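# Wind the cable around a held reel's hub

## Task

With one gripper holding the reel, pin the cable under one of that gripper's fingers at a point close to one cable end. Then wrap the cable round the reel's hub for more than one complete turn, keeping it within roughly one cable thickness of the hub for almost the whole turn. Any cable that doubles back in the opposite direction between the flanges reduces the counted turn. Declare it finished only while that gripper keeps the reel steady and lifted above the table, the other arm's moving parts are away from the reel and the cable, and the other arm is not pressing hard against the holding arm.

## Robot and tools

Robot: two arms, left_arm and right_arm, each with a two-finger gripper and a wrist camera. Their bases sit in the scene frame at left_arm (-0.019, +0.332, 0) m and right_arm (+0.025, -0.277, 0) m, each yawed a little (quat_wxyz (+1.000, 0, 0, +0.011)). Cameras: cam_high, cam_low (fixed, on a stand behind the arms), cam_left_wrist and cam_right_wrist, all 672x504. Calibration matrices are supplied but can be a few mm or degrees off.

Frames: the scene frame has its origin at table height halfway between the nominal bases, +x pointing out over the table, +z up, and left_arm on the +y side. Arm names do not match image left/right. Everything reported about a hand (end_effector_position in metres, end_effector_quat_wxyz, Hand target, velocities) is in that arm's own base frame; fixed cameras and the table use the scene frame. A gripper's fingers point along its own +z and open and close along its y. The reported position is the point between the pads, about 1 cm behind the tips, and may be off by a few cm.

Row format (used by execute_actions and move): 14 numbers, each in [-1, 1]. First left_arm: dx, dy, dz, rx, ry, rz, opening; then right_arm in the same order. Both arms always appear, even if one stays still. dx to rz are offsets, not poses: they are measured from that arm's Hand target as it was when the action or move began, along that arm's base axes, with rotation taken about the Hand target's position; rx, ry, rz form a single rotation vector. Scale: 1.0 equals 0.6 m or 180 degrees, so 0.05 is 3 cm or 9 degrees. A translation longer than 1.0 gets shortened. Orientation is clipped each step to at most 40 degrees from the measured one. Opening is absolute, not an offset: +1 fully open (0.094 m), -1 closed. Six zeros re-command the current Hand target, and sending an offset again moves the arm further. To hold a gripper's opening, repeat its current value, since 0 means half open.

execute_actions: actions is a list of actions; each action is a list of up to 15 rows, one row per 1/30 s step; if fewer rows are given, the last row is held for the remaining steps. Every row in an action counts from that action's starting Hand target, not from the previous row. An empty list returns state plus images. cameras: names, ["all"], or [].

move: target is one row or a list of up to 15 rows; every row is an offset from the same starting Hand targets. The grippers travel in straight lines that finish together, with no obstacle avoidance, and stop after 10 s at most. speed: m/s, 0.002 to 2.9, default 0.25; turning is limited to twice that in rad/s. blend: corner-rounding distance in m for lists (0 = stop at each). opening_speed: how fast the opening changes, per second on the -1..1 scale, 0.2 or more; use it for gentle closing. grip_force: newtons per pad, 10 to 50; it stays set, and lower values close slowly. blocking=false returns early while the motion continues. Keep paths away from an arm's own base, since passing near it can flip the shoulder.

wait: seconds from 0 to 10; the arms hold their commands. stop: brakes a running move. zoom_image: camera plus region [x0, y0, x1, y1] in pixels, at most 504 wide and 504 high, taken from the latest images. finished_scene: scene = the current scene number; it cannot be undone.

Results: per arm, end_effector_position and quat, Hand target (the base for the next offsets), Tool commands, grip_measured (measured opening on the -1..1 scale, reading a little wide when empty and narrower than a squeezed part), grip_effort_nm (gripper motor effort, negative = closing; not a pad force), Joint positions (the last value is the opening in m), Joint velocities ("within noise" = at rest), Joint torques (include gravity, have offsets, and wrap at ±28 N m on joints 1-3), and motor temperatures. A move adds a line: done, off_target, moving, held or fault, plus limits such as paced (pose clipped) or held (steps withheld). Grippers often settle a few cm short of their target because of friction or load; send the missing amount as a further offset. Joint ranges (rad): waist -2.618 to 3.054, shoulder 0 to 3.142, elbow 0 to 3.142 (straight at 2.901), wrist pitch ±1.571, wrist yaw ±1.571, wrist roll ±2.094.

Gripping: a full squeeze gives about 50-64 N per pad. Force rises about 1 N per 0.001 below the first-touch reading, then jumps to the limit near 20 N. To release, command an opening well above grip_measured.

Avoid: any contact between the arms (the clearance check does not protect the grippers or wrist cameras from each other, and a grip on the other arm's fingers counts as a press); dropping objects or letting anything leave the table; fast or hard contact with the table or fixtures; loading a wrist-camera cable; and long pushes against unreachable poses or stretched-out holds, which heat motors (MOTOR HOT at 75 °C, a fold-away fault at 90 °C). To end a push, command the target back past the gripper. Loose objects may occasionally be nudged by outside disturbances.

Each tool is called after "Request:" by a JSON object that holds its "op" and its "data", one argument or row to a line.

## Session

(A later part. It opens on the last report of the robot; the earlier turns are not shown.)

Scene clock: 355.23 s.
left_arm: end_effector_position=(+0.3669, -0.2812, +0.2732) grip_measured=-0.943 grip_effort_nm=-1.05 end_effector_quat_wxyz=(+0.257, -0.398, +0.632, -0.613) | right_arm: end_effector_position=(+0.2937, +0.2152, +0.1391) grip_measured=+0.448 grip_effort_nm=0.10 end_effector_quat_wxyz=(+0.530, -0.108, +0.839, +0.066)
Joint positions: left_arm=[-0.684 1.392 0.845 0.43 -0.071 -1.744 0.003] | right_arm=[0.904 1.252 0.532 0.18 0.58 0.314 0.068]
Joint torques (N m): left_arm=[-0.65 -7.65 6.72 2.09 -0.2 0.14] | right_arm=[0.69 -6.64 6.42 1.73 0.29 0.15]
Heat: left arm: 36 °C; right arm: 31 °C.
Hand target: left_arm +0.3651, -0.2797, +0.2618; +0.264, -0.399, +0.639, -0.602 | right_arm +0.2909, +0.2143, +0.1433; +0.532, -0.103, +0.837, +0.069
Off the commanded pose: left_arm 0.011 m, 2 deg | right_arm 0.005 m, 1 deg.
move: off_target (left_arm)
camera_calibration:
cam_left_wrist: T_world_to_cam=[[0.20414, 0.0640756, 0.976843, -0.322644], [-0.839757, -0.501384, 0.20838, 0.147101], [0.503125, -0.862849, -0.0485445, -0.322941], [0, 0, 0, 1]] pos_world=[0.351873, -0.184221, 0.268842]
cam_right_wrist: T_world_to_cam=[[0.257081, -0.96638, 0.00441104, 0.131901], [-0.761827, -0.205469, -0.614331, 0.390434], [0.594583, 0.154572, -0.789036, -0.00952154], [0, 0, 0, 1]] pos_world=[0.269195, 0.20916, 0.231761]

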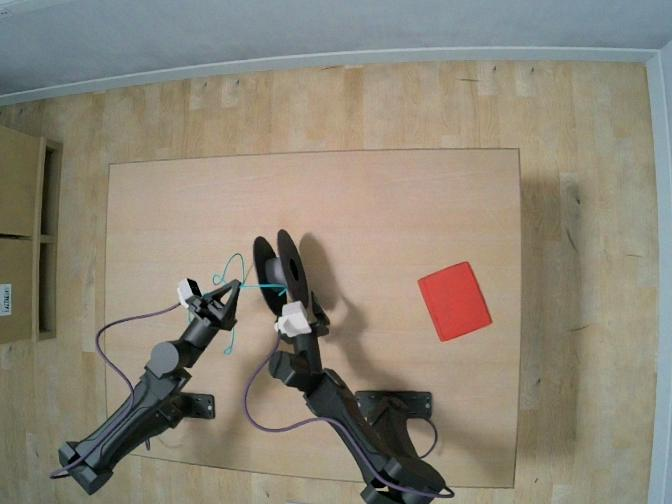

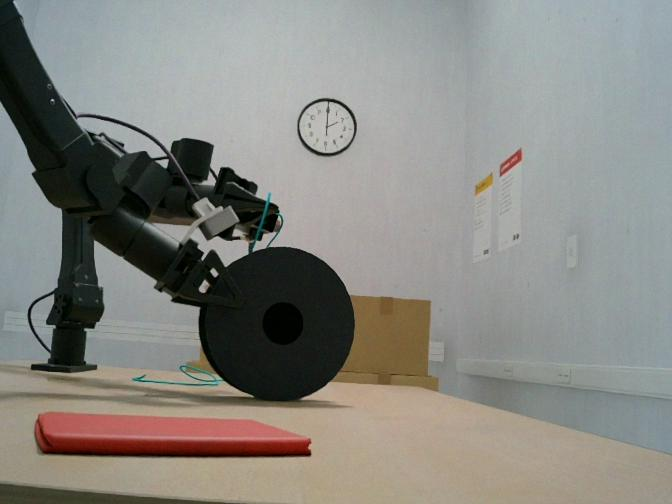

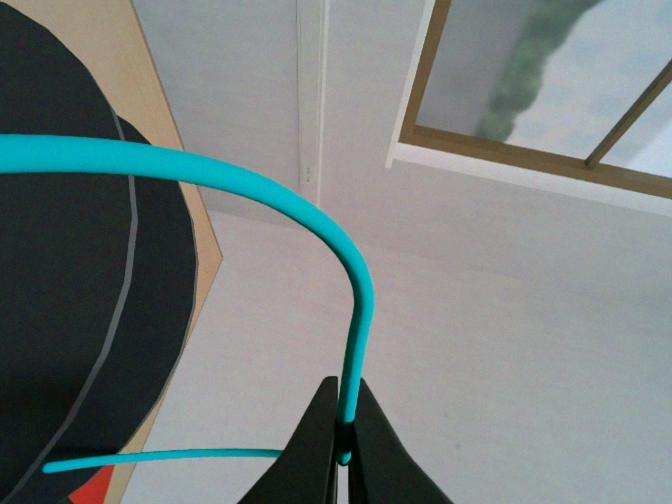

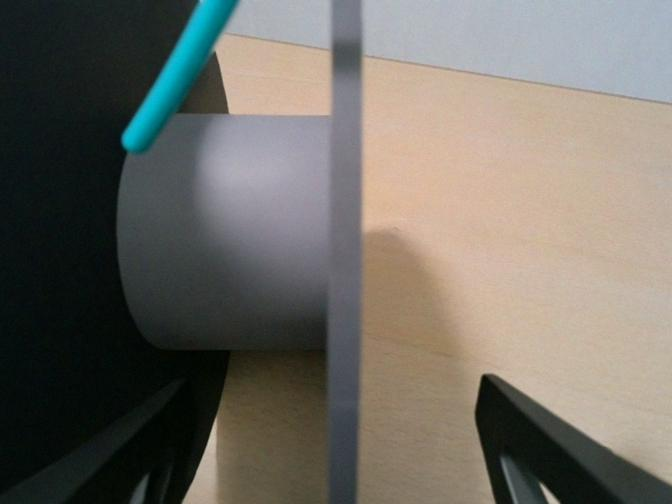

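Request:
{"op": "move", "data": {
  "target": [
    [-0.01,-0.028,-0.05,0,0,0,-1,0,0,0,0,0,0,0.45],
    [-0.032,-0.031,-0.10,0,0,0,-1,0,0,0,0,0,0,0.45]
  ],
  "speed": 0.08,
  "blend": [0.01,0],
  "cameras": ["all"]
}}

Request:
{"op": "zoom_image", "data": {
  "camera": "cam_high",
  "region": [180, 190, 350, 370]
}}

Scene clock: 357.93 s.
left_arm: end_effector_position=(+0.3471, -0.3002, +0.2164) grip_measured=-0.943 grip_effort_nm=-1.05 end_effector_quat_wxyz=(+0.261, -0.393, +0.632, -0.615) | right_arm: end_effector_position=(+0.2937, +0.2152, +0.1391) grip_measured=+0.448 grip_effort_nm=0.11 end_effector_quat_wxyz=(+0.530, -0.108, +0.839, +0.066)
Joint positions: left_arm=[-0.78 1.496 0.675 0.713 -0.165 -1.744 0.003] | right_arm=[0.904 1.252 0.532 0.18 0.58 0.314 0.068]
Joint torques (N m): left_arm=[-0.57 -6.99 6.38 2.05 -0.21 0.02] | right_arm=[0.69 -6.65 6.5 1.72 0.27 0.14]
Motor temperatures (°C): left_arm=[20 32 36 32 22 21 28] | right_arm=[23 21 29 31 22 23 21]
Heat: left arm: 36 °C; right arm: 31 °C.
Hand target: left_arm +0.3458, -0.2984, +0.2018; +0.264, -0.399, +0.639, -0.602 | right_arm +0.2909, +0.2143, +0.1433; +0.532, -0.103, +0.837, +0.069
Off the commanded pose: left_arm 0.015 m, 2 deg | right_arm 0.005 m, 1 deg.
move: off_target (left_arm)
camera_calibration:
cam_left_wrist: T_world_to_cam=[[0.191817, 0.061441, 0.979506, -0.258956], [-0.843745, -0.499458, 0.19656, 0.137259], [0.501299, -0.864157, -0.0439639, -0.332909], [0, 0, 0, 1]] pos_world=[0.332371, -0.20322, 0.212033]
cam_right_wrist: T_world_to_cam=[[0.257081, -0.96638, 0.00441104, 0.131901], [-0.761827, -0.205469, -0.614331, 0.390434], [0.594583, 0.154572, -0.789036, -0.00952154], [0, 0, 0, 1]] pos_world=[0.269195, 0.20916, 0.231761]

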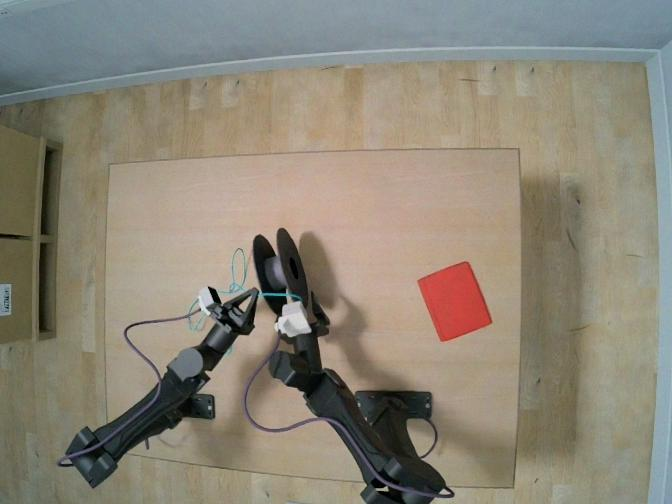

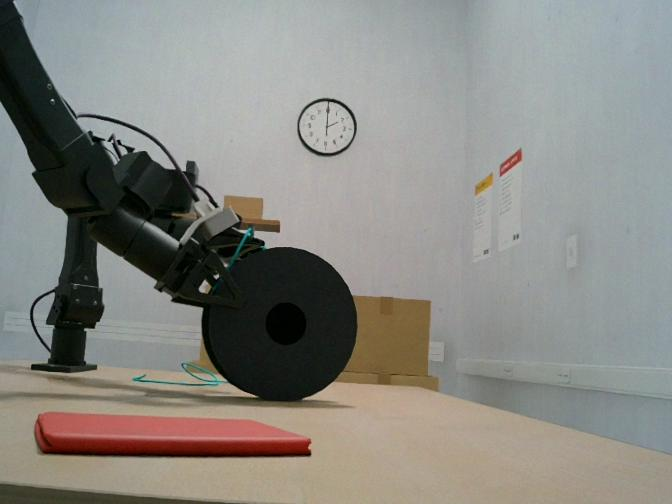

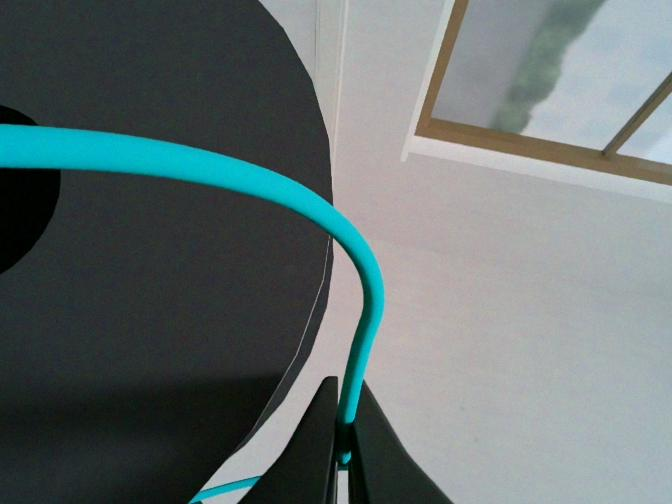

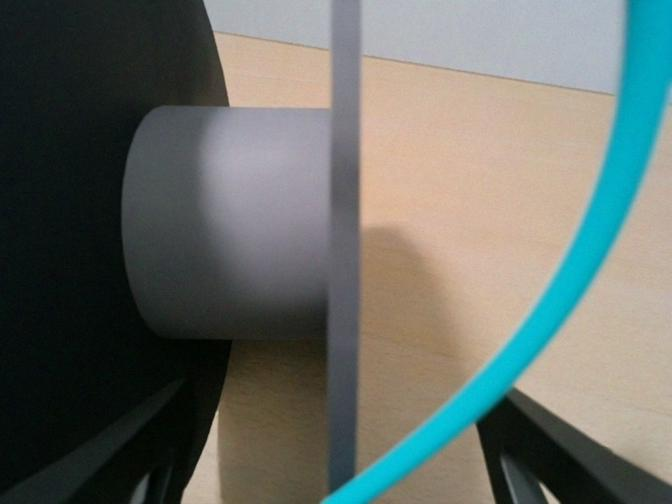

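Scaled by 2.800 from the camera's 672x504 image, which has a finer 960x720 frame.

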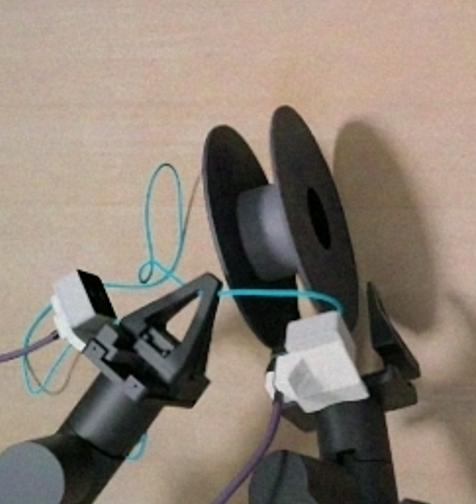

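Request:
{"op": "move", "data": {
  "target": [
    [0.01,0.02,0.12,0,0,0,-1,0,0,0,0,0,0,0.45],
    [0.011,0.045,0.06,-0.1338,-0.0372,0,-1,0,0,0,0,0,0,0.45]
  ],
  "speed": 0.12,
  "blend": [0.01,0],
  "cameras": ["all"]
}}

Request:
{"op": "zoom_image", "data": {
  "camera": "cam_high",
  "region": [180, 190, 350, 370]
}}

Scene clock: 362.40 s.
left_arm: end_effector_position=(+0.3515, -0.2747, +0.2482) grip_measured=-0.943 grip_effort_nm=-1.05 end_effector_quat_wxyz=(-0.209, +0.406, -0.479, +0.750) | right_arm: end_effector_position=(+0.2937, +0.2152, +0.1391) grip_measured=+0.448 grip_effort_nm=0.11 end_effector_quat_wxyz=(+0.530, -0.108, +0.839, +0.066)
Joint positions: left_arm=[-0.71 1.619 0.542 1.292 -0.111 -1.978 0.003] | right_arm=[0.904 1.252 0.532 0.18 0.58 0.314 0.068]
Joint torques (N m): left_arm=[0.73 -6.87 5.27 2.07 0.05 0.02] | right_arm=[0.73 -6.67 6.42 1.72 0.29 0.14]
Heat: left arm: 36 °C; right arm: 31 °C.
Hand target: left_arm +0.3524, -0.2714, +0.2378; -0.211, +0.409, -0.483, +0.744 | right_arm +0.2909, +0.2143, +0.1433; +0.532, -0.103, +0.837, +0.069
Off the commanded pose: left_arm 0.011 m, 1 deg | right_arm 0.005 m, 1 deg.
move: off_target (left_arm)
camera_calibration:
cam_left_wrist: T_world_to_cam=[[0.0916499, 0.449338, 0.888648, -0.12826], [-0.868742, -0.4001, 0.291904, 0.159926], [0.486711, -0.798759, 0.353689, -0.387228], [0, 0, 0, 1]] pos_world=[0.339158, -0.187683, 0.204253]
cam_right_wrist: T_world_to_cam=[[0.257081, -0.96638, 0.00441104, 0.131901], [-0.761827, -0.205469, -0.614331, 0.390434], [0.594583, 0.154572, -0.789036, -0.00952154], [0, 0, 0, 1]] pos_world=[0.269195, 0.20916, 0.231761]

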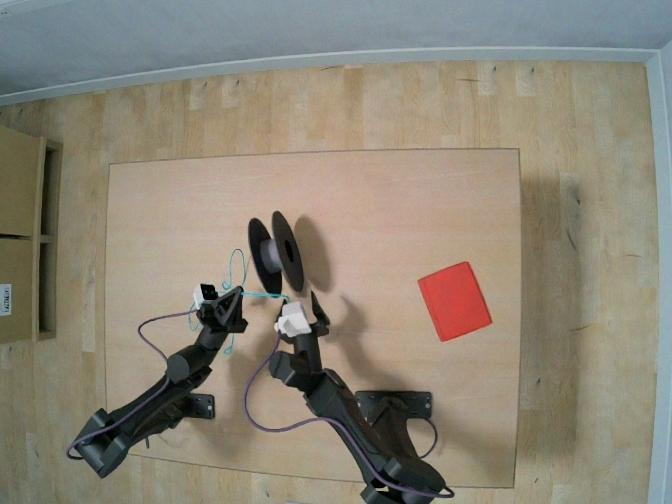

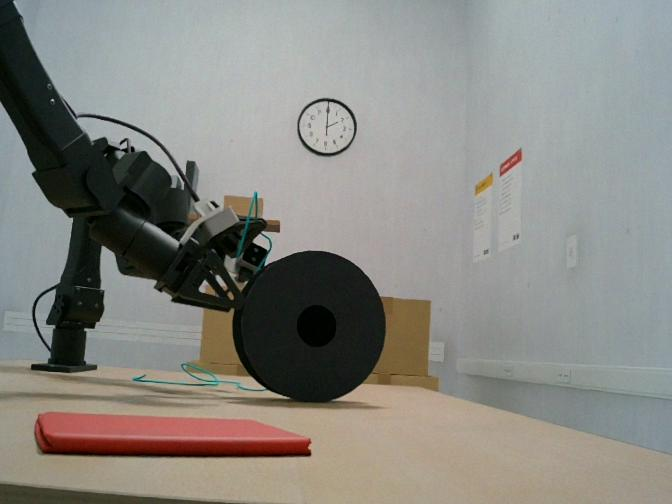

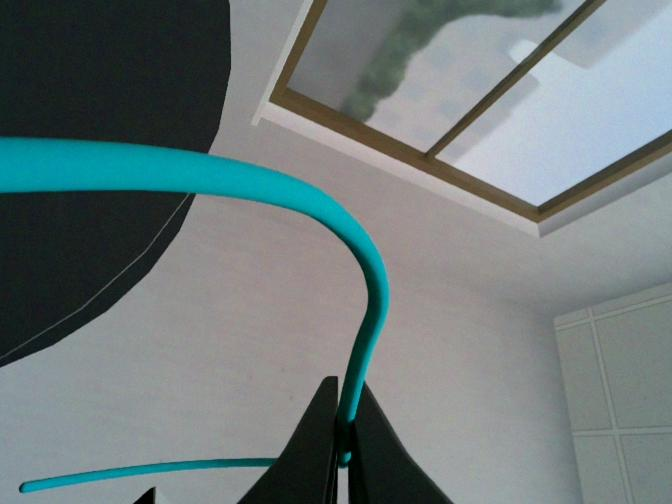

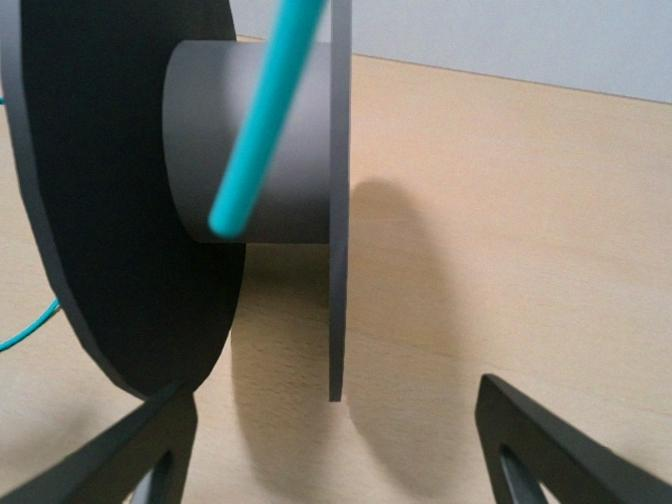

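Scaled by 2.800 from the camera's 672x504 image, which has a finer 960x720 frame.

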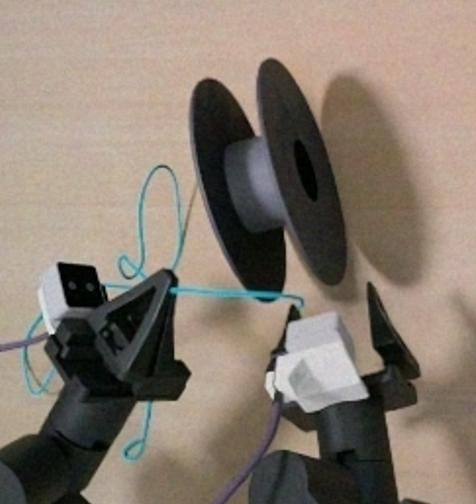

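Request:
{"op": "move", "data": {
  "target": [0.072,0.02,0,0,0,0,-1,0.072,0.02,0,0,0,0,0.45],
  "speed": 0.08,
  "cameras": ["all"]
}}

Scene clock: 364.13 s.
left_arm: end_effector_position=(+0.3899, -0.2561, +0.2351) grip_measured=-0.943 grip_effort_nm=-1.05 end_effector_quat_wxyz=(-0.211, +0.414, -0.484, +0.741) | right_arm: end_effector_position=(+0.3264, +0.2219, +0.1335) grip_measured=+0.448 grip_effort_nm=0.11 end_effector_quat_wxyz=(+0.522, -0.109, +0.844, +0.063)
Joint positions: left_arm=[-0.581 1.71 0.604 1.295 0.005 -2.002 0.003] | right_arm=[0.816 1.386 0.613 0.237 0.502 0.269 0.068]
Joint torques (N m): left_arm=[0.43 -7.64 9.59 1.9 0.09 0.01] | right_arm=[-0.65 -5.03 8.68 2.08 0.11 -0.03]
Heat: left arm: 36 °C; right arm: 31 °C.
Hand target: left_arm +0.3957, -0.2593, +0.2378; -0.211, +0.409, -0.483, +0.744 | right_arm +0.3341, +0.2263, +0.1431; +0.532, -0.103, +0.837, +0.069
Off the commanded pose: left_arm 0.007 m, 1 deg | right_arm 0.013 m, 2 deg.
move: off_target (right_arm)
camera_calibration:
cam_left_wrist: T_world_to_cam=[[0.104853, 0.437658, 0.893007, -0.137688], [-0.858538, -0.41336, 0.303391, 0.194436], [0.501915, -0.798492, 0.332404, -0.387258], [0, 0, 0, 1]] pos_world=[0.375739, -0.16859, 0.192693]
cam_right_wrist: T_world_to_cam=[[0.255296, -0.966827, 0.00837697, 0.130064], [-0.77274, -0.209239, -0.599243, 0.415739], [0.581117, 0.146511, -0.800524, -0.0267373], [0, 0, 0, 1]] pos_world=[0.303591, 0.216655, 0.226635]

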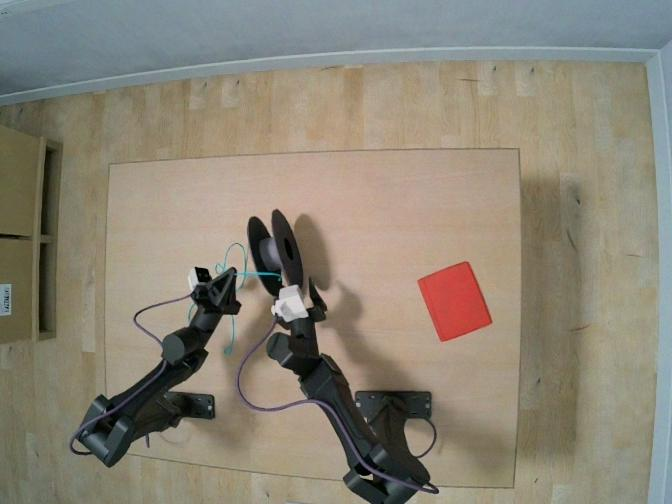

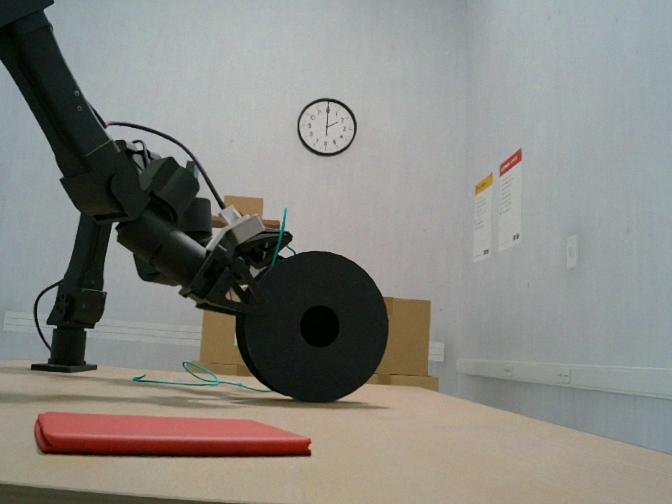

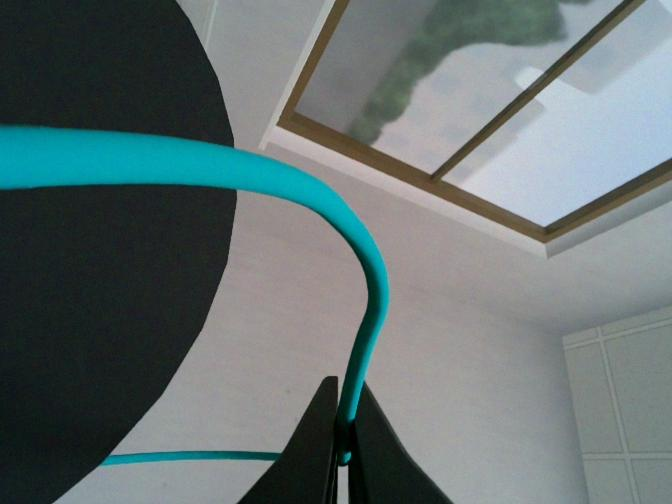

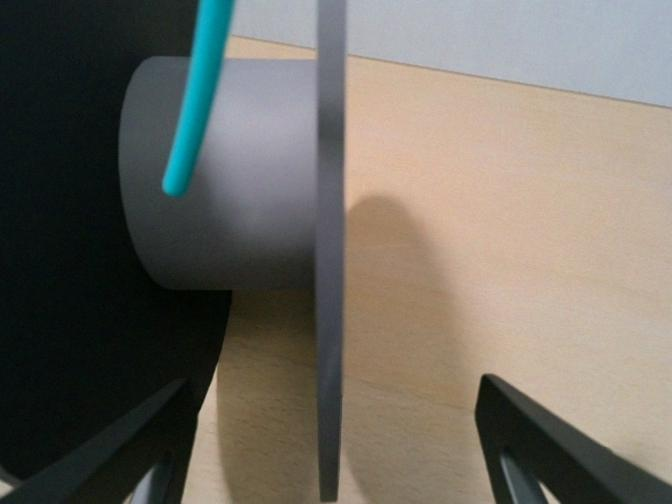

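Request:
{"op": "move", "data": {
  "target": [0,0,0,0,0,0,-1,0.029,0.008,-0.014,0,0,0,0.45],
  "speed": 0.08,
  "cameras": ["cam_right_wrist"]
}}

Request:
{"op": "move", "data": {
  "target": [0.003,-0.009,-0.06,0,0,0,-1,0,0,0,0,0,0,0.45],
  "speed": 0.06,
  "cameras": ["all"]
}}

Scene clock: 369.17 s.
left_arm: end_effector_position=(+0.3898, -0.2562, +0.2351) grip_measured=-0.943 grip_effort_nm=-1.06 end_effector_quat_wxyz=(-0.210, +0.414, -0.484, +0.741) | right_arm: end_effector_position=(+0.3434, +0.2269, +0.1259) grip_measured=+0.448 grip_effort_nm=0.11 end_effector_quat_wxyz=(+0.522, -0.109, +0.844, +0.063)
Joint positions: left_arm=[-0.581 1.71 0.604 1.295 0.006 -2.003 0.003] | right_arm=[0.782 1.471 0.645 0.301 0.472 0.251 0.068]
Joint torques (N m): left_arm=[0.44 -7.58 9.55 1.94 0.1 0.03] | right_arm=[-0.68 -5.6 8.54 2.16 0.12 -0.02]
Heat: left arm: 36 °C; right arm: 31 °C.
Hand target: left_arm +0.3957, -0.2593, +0.2378; -0.211, +0.410, -0.483, +0.744 | right_arm +0.3515, +0.2312, +0.1348; +0.532, -0.103, +0.837, +0.069
Off the commanded pose: left_arm 0.007 m, 1 deg | right_arm 0.013 m, 2 deg.
move: off_target (right_arm)
camera_calibration:
cam_right_wrist: T_world_to_cam=[[0.255401, -0.96681, 0.0070584, 0.130801], [-0.772542, -0.20846, -0.59977, 0.425209], [0.581334, 0.147729, -0.800142, -0.0437029], [0, 0, 0, 1]] pos_world=[0.320491, 0.221555, 0.219136]
Images, in order (width x height): cam_right_wrist 672x504.

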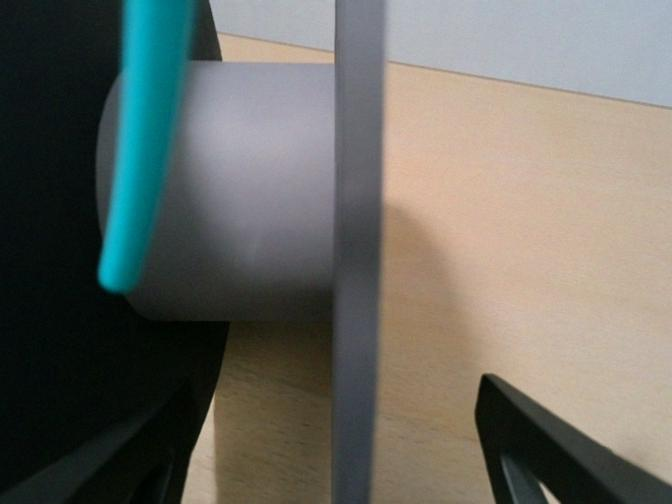

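Scene clock: 370.43 s.
left_arm: end_effector_position=(+0.3976, -0.2613, +0.1977) grip_measured=-0.943 grip_effort_nm=-1.05 end_effector_quat_wxyz=(-0.208, +0.419, -0.491, +0.735) | right_arm: end_effector_position=(+0.3434, +0.2270, +0.1260) grip_measured=+0.448 grip_effort_nm=0.11 end_effector_quat_wxyz=(+0.522, -0.109, +0.843, +0.064)
Joint positions: left_arm=[-0.581 1.867 0.604 1.431 0.006 -2.003 0.003] | right_arm=[0.782 1.471 0.645 0.301 0.472 0.251 0.068]
Joint torques (N m): left_arm=[-0.65 -8.49 6.9 2.33 -0.04 0.04] | right_arm=[-0.68 -5.64 8.54 2.13 0.12 -0.04]
Heat: left arm: 36 °C; right arm: 31 °C.
Hand target: left_arm +0.3975, -0.2647, +0.2018; -0.211, +0.410, -0.483, +0.744 | right_arm +0.3515, +0.2312, +0.1348; +0.532, -0.103, +0.837, +0.070
Off the commanded pose: left_arm 0.005 m, 2 deg | right_arm 0.013 m, 2 deg.
move: off_target (right_arm)
camera_calibration:
cam_left_wrist: T_world_to_cam=[[0.121297, 0.427267, 0.895952, -0.112582], [-0.853325, -0.416212, 0.314012, 0.205282], [0.507073, -0.802627, 0.314113, -0.382407], [0, 0, 0, 1]] pos_world=[0.382736, -0.173387, 0.156526]
cam_right_wrist: T_world_to_cam=[[0.255692, -0.966735, 0.00671265, 0.130865], [-0.772394, -0.208457, -0.599962, 0.425224], [0.581403, 0.148221, -0.800001, -0.0438795], [0, 0, 0, 1]] pos_world=[0.320491, 0.221656, 0.219136]

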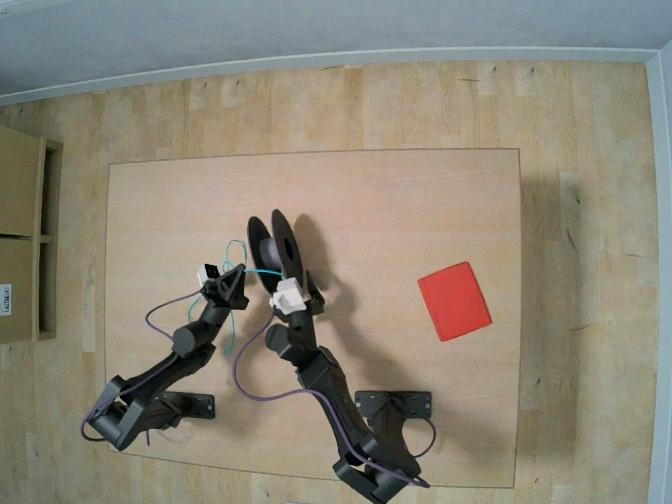

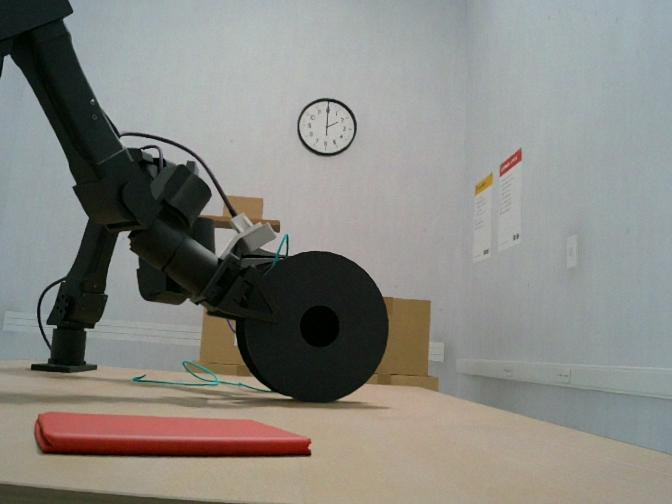

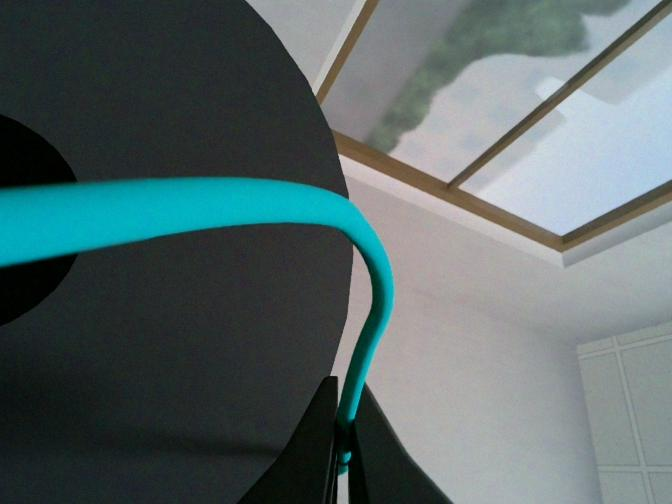

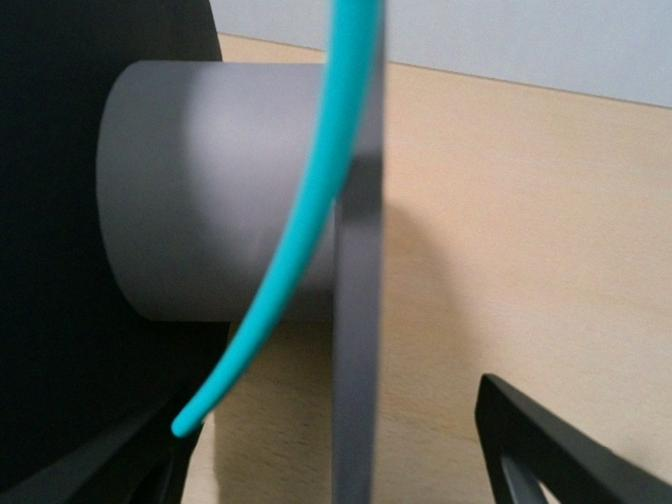

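Request:
{"op": "move", "data": {
  "target": [-0.002,-0.007,-0.04,0,0,0,-1,0,0,0,0,0,0,0.45],
  "speed": 0.05,
  "cameras": ["all"]
}}

Scene clock: 371.87 s.
left_arm: end_effector_position=(+0.3977, -0.2684, +0.1675) grip_measured=-0.943 grip_effort_nm=-1.05 end_effector_quat_wxyz=(-0.201, +0.425, -0.502, +0.726) | right_arm: end_effector_position=(+0.3434, +0.2270, +0.1260) grip_measured=+0.448 grip_effort_nm=0.11 end_effector_quat_wxyz=(+0.522, -0.109, +0.843, +0.064)
Joint positions: left_arm=[-0.594 1.973 0.604 1.504 0.003 -2.003 0.003] | right_arm=[0.782 1.471 0.645 0.301 0.472 0.251 0.068]
Joint torques (N m): left_arm=[-0.69 -8.92 5.78 2.69 -0.15 0.04] | right_arm=[-0.65 -5.64 8.62 2.14 0.12 -0.04]
Heat: left arm: 36 °C; right arm: 31 °C.
Hand target: left_arm +0.3963, -0.2689, +0.1778; -0.211, +0.410, -0.483, +0.744 | right_arm +0.3515, +0.2312, +0.1348; +0.532, -0.103, +0.837, +0.070
Off the commanded pose: left_arm 0.010 m, 4 deg | right_arm 0.013 m, 2 deg.
joint sent to its limit (left arm) — joint 4 (wrist pitch), upper limit. The joint targets still meet the commanded pose.
move: off_target (left_arm, right_arm)
camera_calibration:
cam_left_wrist: T_world_to_cam=[[0.149856, 0.410087, 0.899651, -0.0991203], [-0.849153, -0.412705, 0.329567, 0.208624], [0.506441, -0.813329, 0.28638, -0.376628], [0, 0, 0, 1]] pos_world=[0.382748, -0.179574, 0.128277]
cam_right_wrist: T_world_to_cam=[[0.255692, -0.966735, 0.00671265, 0.130865], [-0.772394, -0.208457, -0.599962, 0.425224], [0.581403, 0.148221, -0.800001, -0.0438795], [0, 0, 0, 1]] pos_world=[0.320491, 0.221656, 0.219136]

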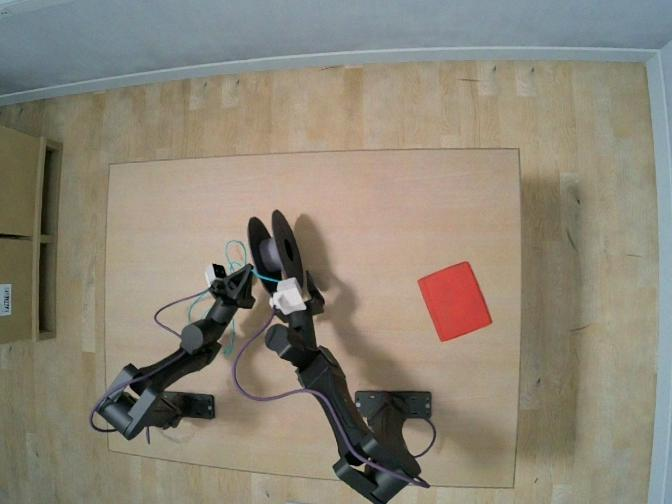

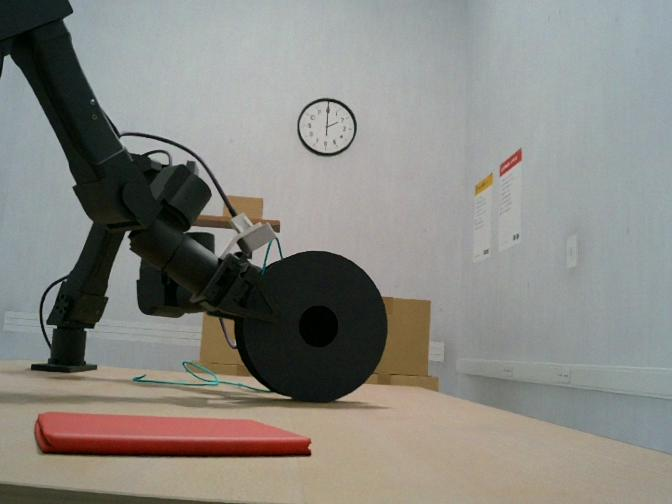

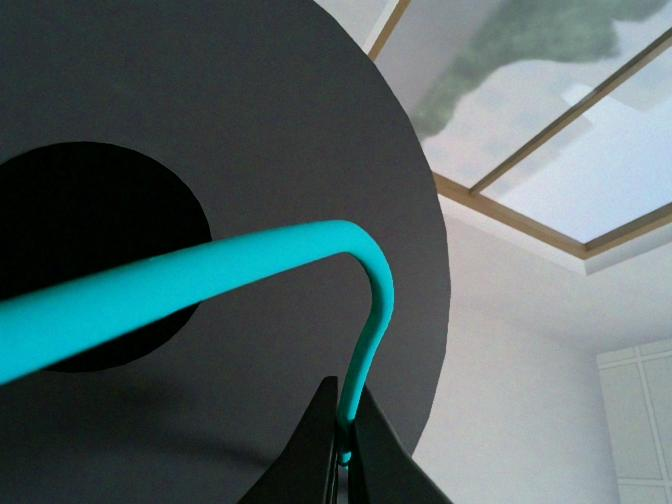

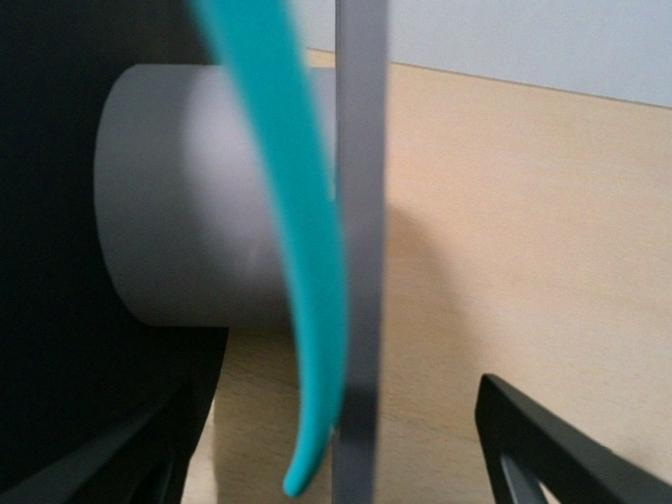

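Request:
{"op": "move", "data": {
  "target": [0.005,0,-0.01,0.0298,-0.107,0,-1,0,0,0,0,0,0,0.45],
  "speed": 0.08,
  "cameras": ["all"]
}}

Scene clock: 375.53 s.
left_arm: end_effector_position=(+0.3967, -0.2699, +0.1591) grip_measured=-0.943 grip_effort_nm=-1.05 end_effector_quat_wxyz=(-0.266, +0.339, -0.572, +0.698) | right_arm: end_effector_position=(+0.3434, +0.2270, +0.1260) grip_measured=+0.448 grip_effort_nm=0.11 end_effector_quat_wxyz=(+0.522, -0.109, +0.843, +0.064)
Joint positions: left_arm=[-0.557 1.991 0.604 1.504 0.114 -1.756 0.003] | right_arm=[0.782 1.471 0.645 0.301 0.472 0.251 0.068]
Joint torques (N m): left_arm=[0.69 -8.76 6.82 2.69 0.08 0.15] | right_arm=[-0.72 -5.61 8.59 2.13 0.12 -0.05]
Heat: left arm: 36 °C; right arm: 31 °C.
Hand target: left_arm +0.3993, -0.2688, +0.1717; -0.308, +0.269, -0.475, +0.779 | right_arm +0.3515, +0.2312, +0.1348; +0.532, -0.103, +0.837, +0.070
Off the commanded pose: left_arm 0.013 m, 17 deg | right_arm 0.013 m, 2 deg.
joint sent to its limit (left arm) — joint 4 (wrist pitch), upper limit. The joint targets are off in orientation, not in position.
move: off_target (left_arm, right_arm)
camera_calibration:
cam_left_wrist: T_world_to_cam=[[0.0317741, 0.199513, 0.97938, -0.113564], [-0.897123, -0.426294, 0.115947, 0.259251], [0.440637, -0.882309, 0.165442, -0.348183], [0, 0, 0, 1]] pos_world=[0.38961, -0.17403, 0.138768]
cam_right_wrist: T_world_to_cam=[[0.255692, -0.966735, 0.00671265, 0.130865], [-0.772394, -0.208457, -0.599962, 0.425224], [0.581403, 0.148221, -0.800001, -0.0438795], [0, 0, 0, 1]] pos_world=[0.320491, 0.221656, 0.219136]

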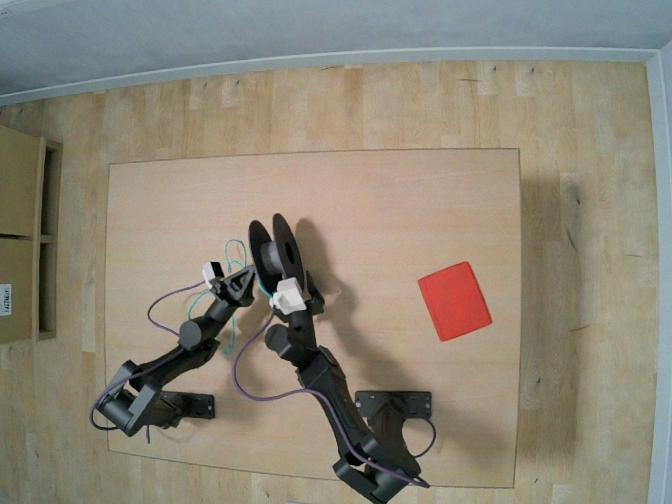

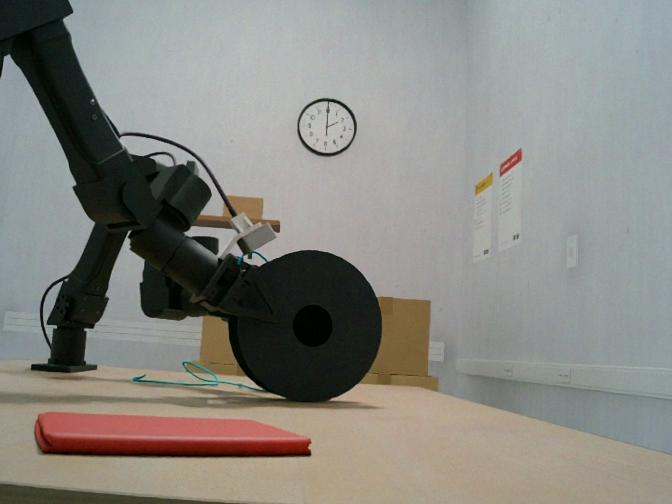

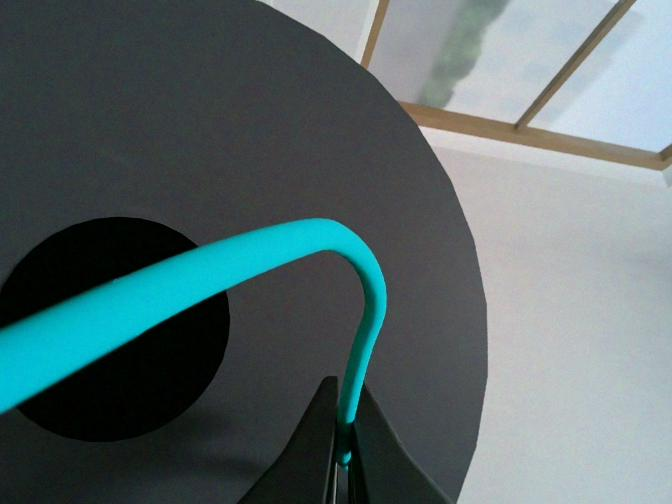

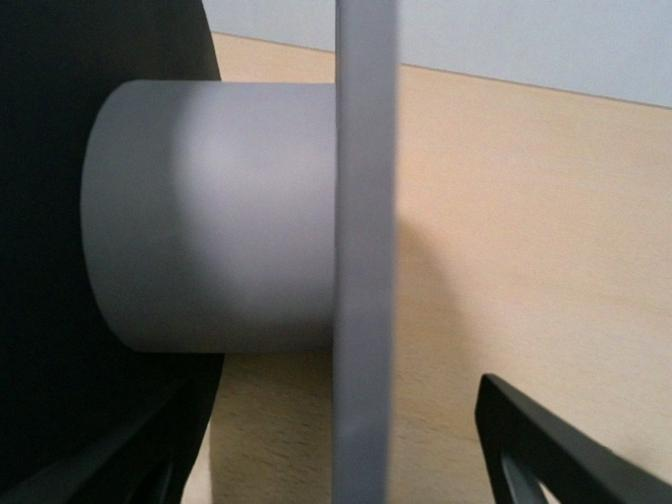

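Request:
{"op": "move", "data": {
  "target": [
    [0,0.06,0.1,0,0,0,-1,0,0,0,0,0,0,0.45],
    [0,0.04,0.18,-0.0298,0.107,0,-1,0,0,0,0,0,0,0.45]
  ],
  "speed": 0.1,
  "blend": [0.01,0],
  "cameras": ["all"]
}}

Request:
{"op": "zoom_image", "data": {
  "camera": "cam_high",
  "region": [180, 190, 350, 370]
}}

Scene clock: 380.47 s.
left_arm: end_effector_position=(+0.3993, -0.2439, +0.2574) grip_measured=-0.943 grip_effort_nm=-1.05 end_effector_quat_wxyz=(-0.204, +0.419, -0.497, +0.732) | right_arm: end_effector_position=(+0.3434, +0.2270, +0.1260) grip_measured=+0.448 grip_effort_nm=0.11 end_effector_quat_wxyz=(+0.522, -0.109, +0.843, +0.064)
Joint positions: left_arm=[-0.521 1.603 0.657 1.1 0.077 -2.012 0.003] | right_arm=[0.782 1.471 0.645 0.301 0.472 0.251 0.068]
Joint torques (N m): left_arm=[-0.68 -11.77 10.36 1.81 -0.17 -0.01] | right_arm=[-0.72 -5.6 8.53 2.13 0.13 -0.04]
Heat: left arm: 36 °C; right arm: 32 °C.
Hand target: left_arm +0.3993, -0.2448, +0.2798; -0.211, +0.409, -0.483, +0.744 | right_arm +0.3515, +0.2312, +0.1348; +0.532, -0.103, +0.837, +0.070
Off the commanded pose: left_arm 0.022 m, 3 deg | right_arm 0.013 m, 2 deg.
move: off_target (left_arm, right_arm)
camera_calibration:
cam_left_wrist: T_world_to_cam=[[0.135372, 0.417467, 0.898552, -0.182381], [-0.854695, -0.409531, 0.319033, 0.196192], [0.50117, -0.811176, 0.301368, -0.384454], [0, 0, 0, 1]] pos_world=[0.385051, -0.155375, 0.217149]
cam_right_wrist: T_world_to_cam=[[0.255692, -0.966735, 0.00671265, 0.130865], [-0.772394, -0.208457, -0.599962, 0.425224], [0.581403, 0.148221, -0.800001, -0.0438795], [0, 0, 0, 1]] pos_world=[0.320491, 0.221656, 0.219136]

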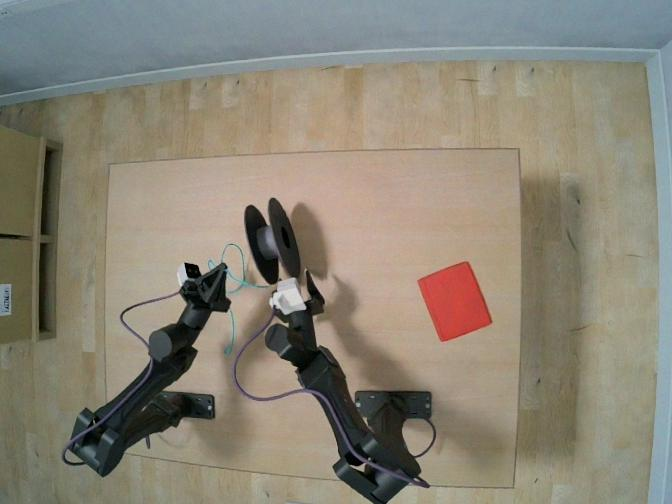

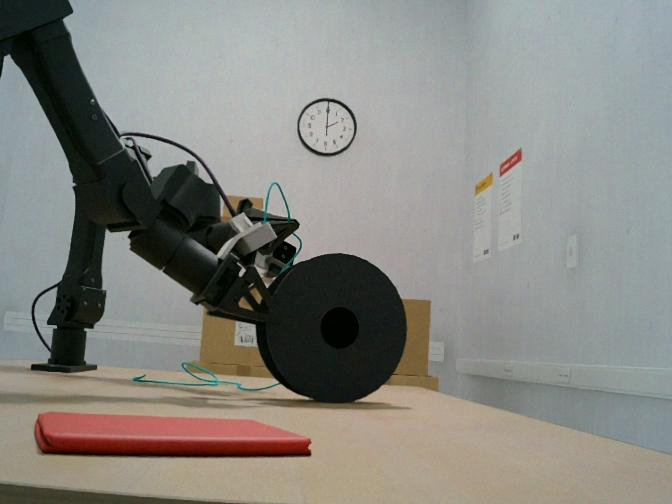

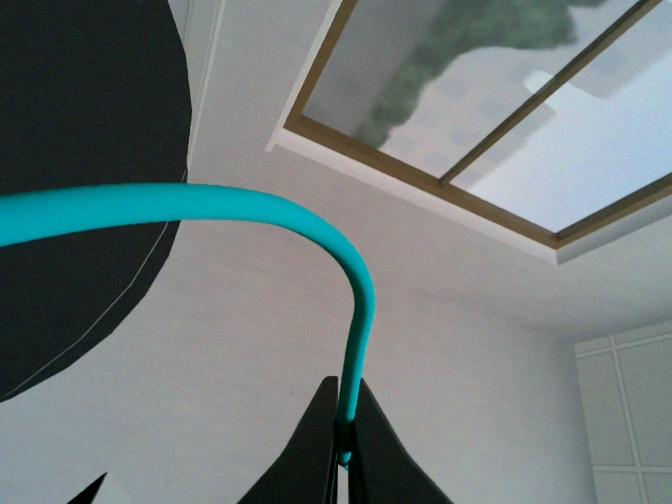

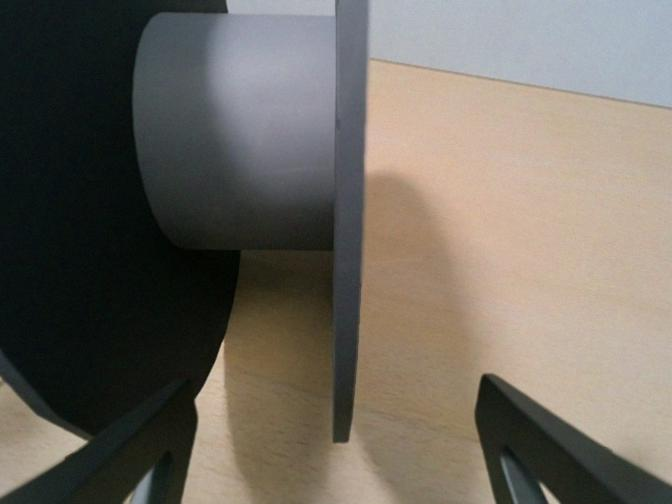

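Scaled by 2.800 from the camera's 672x504 image, which has a finer 960x720 frame.

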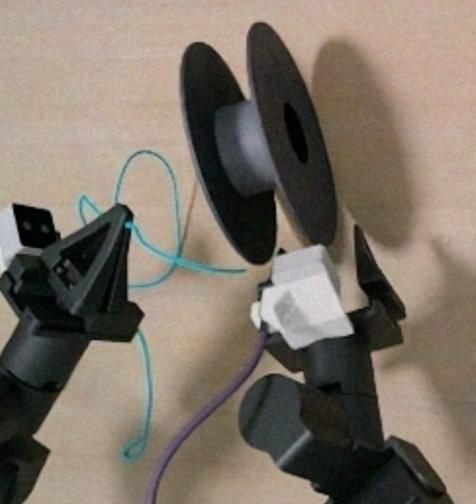

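Request:
{"op": "zoom_image", "data": {
  "camera": "cam_low",
  "region": [220, 160, 340, 290]
}}

Scaled by 3.877 from the camera's 672x504 image, which has a finer 960x720 frame.

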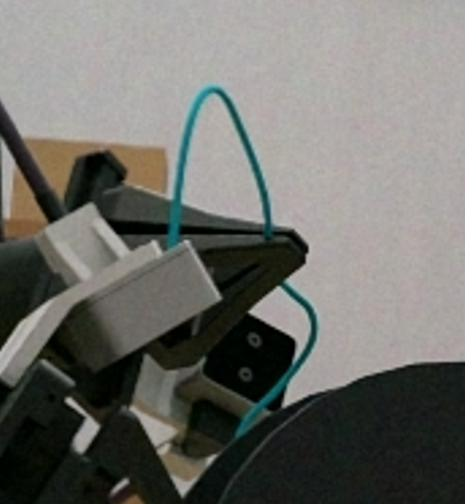

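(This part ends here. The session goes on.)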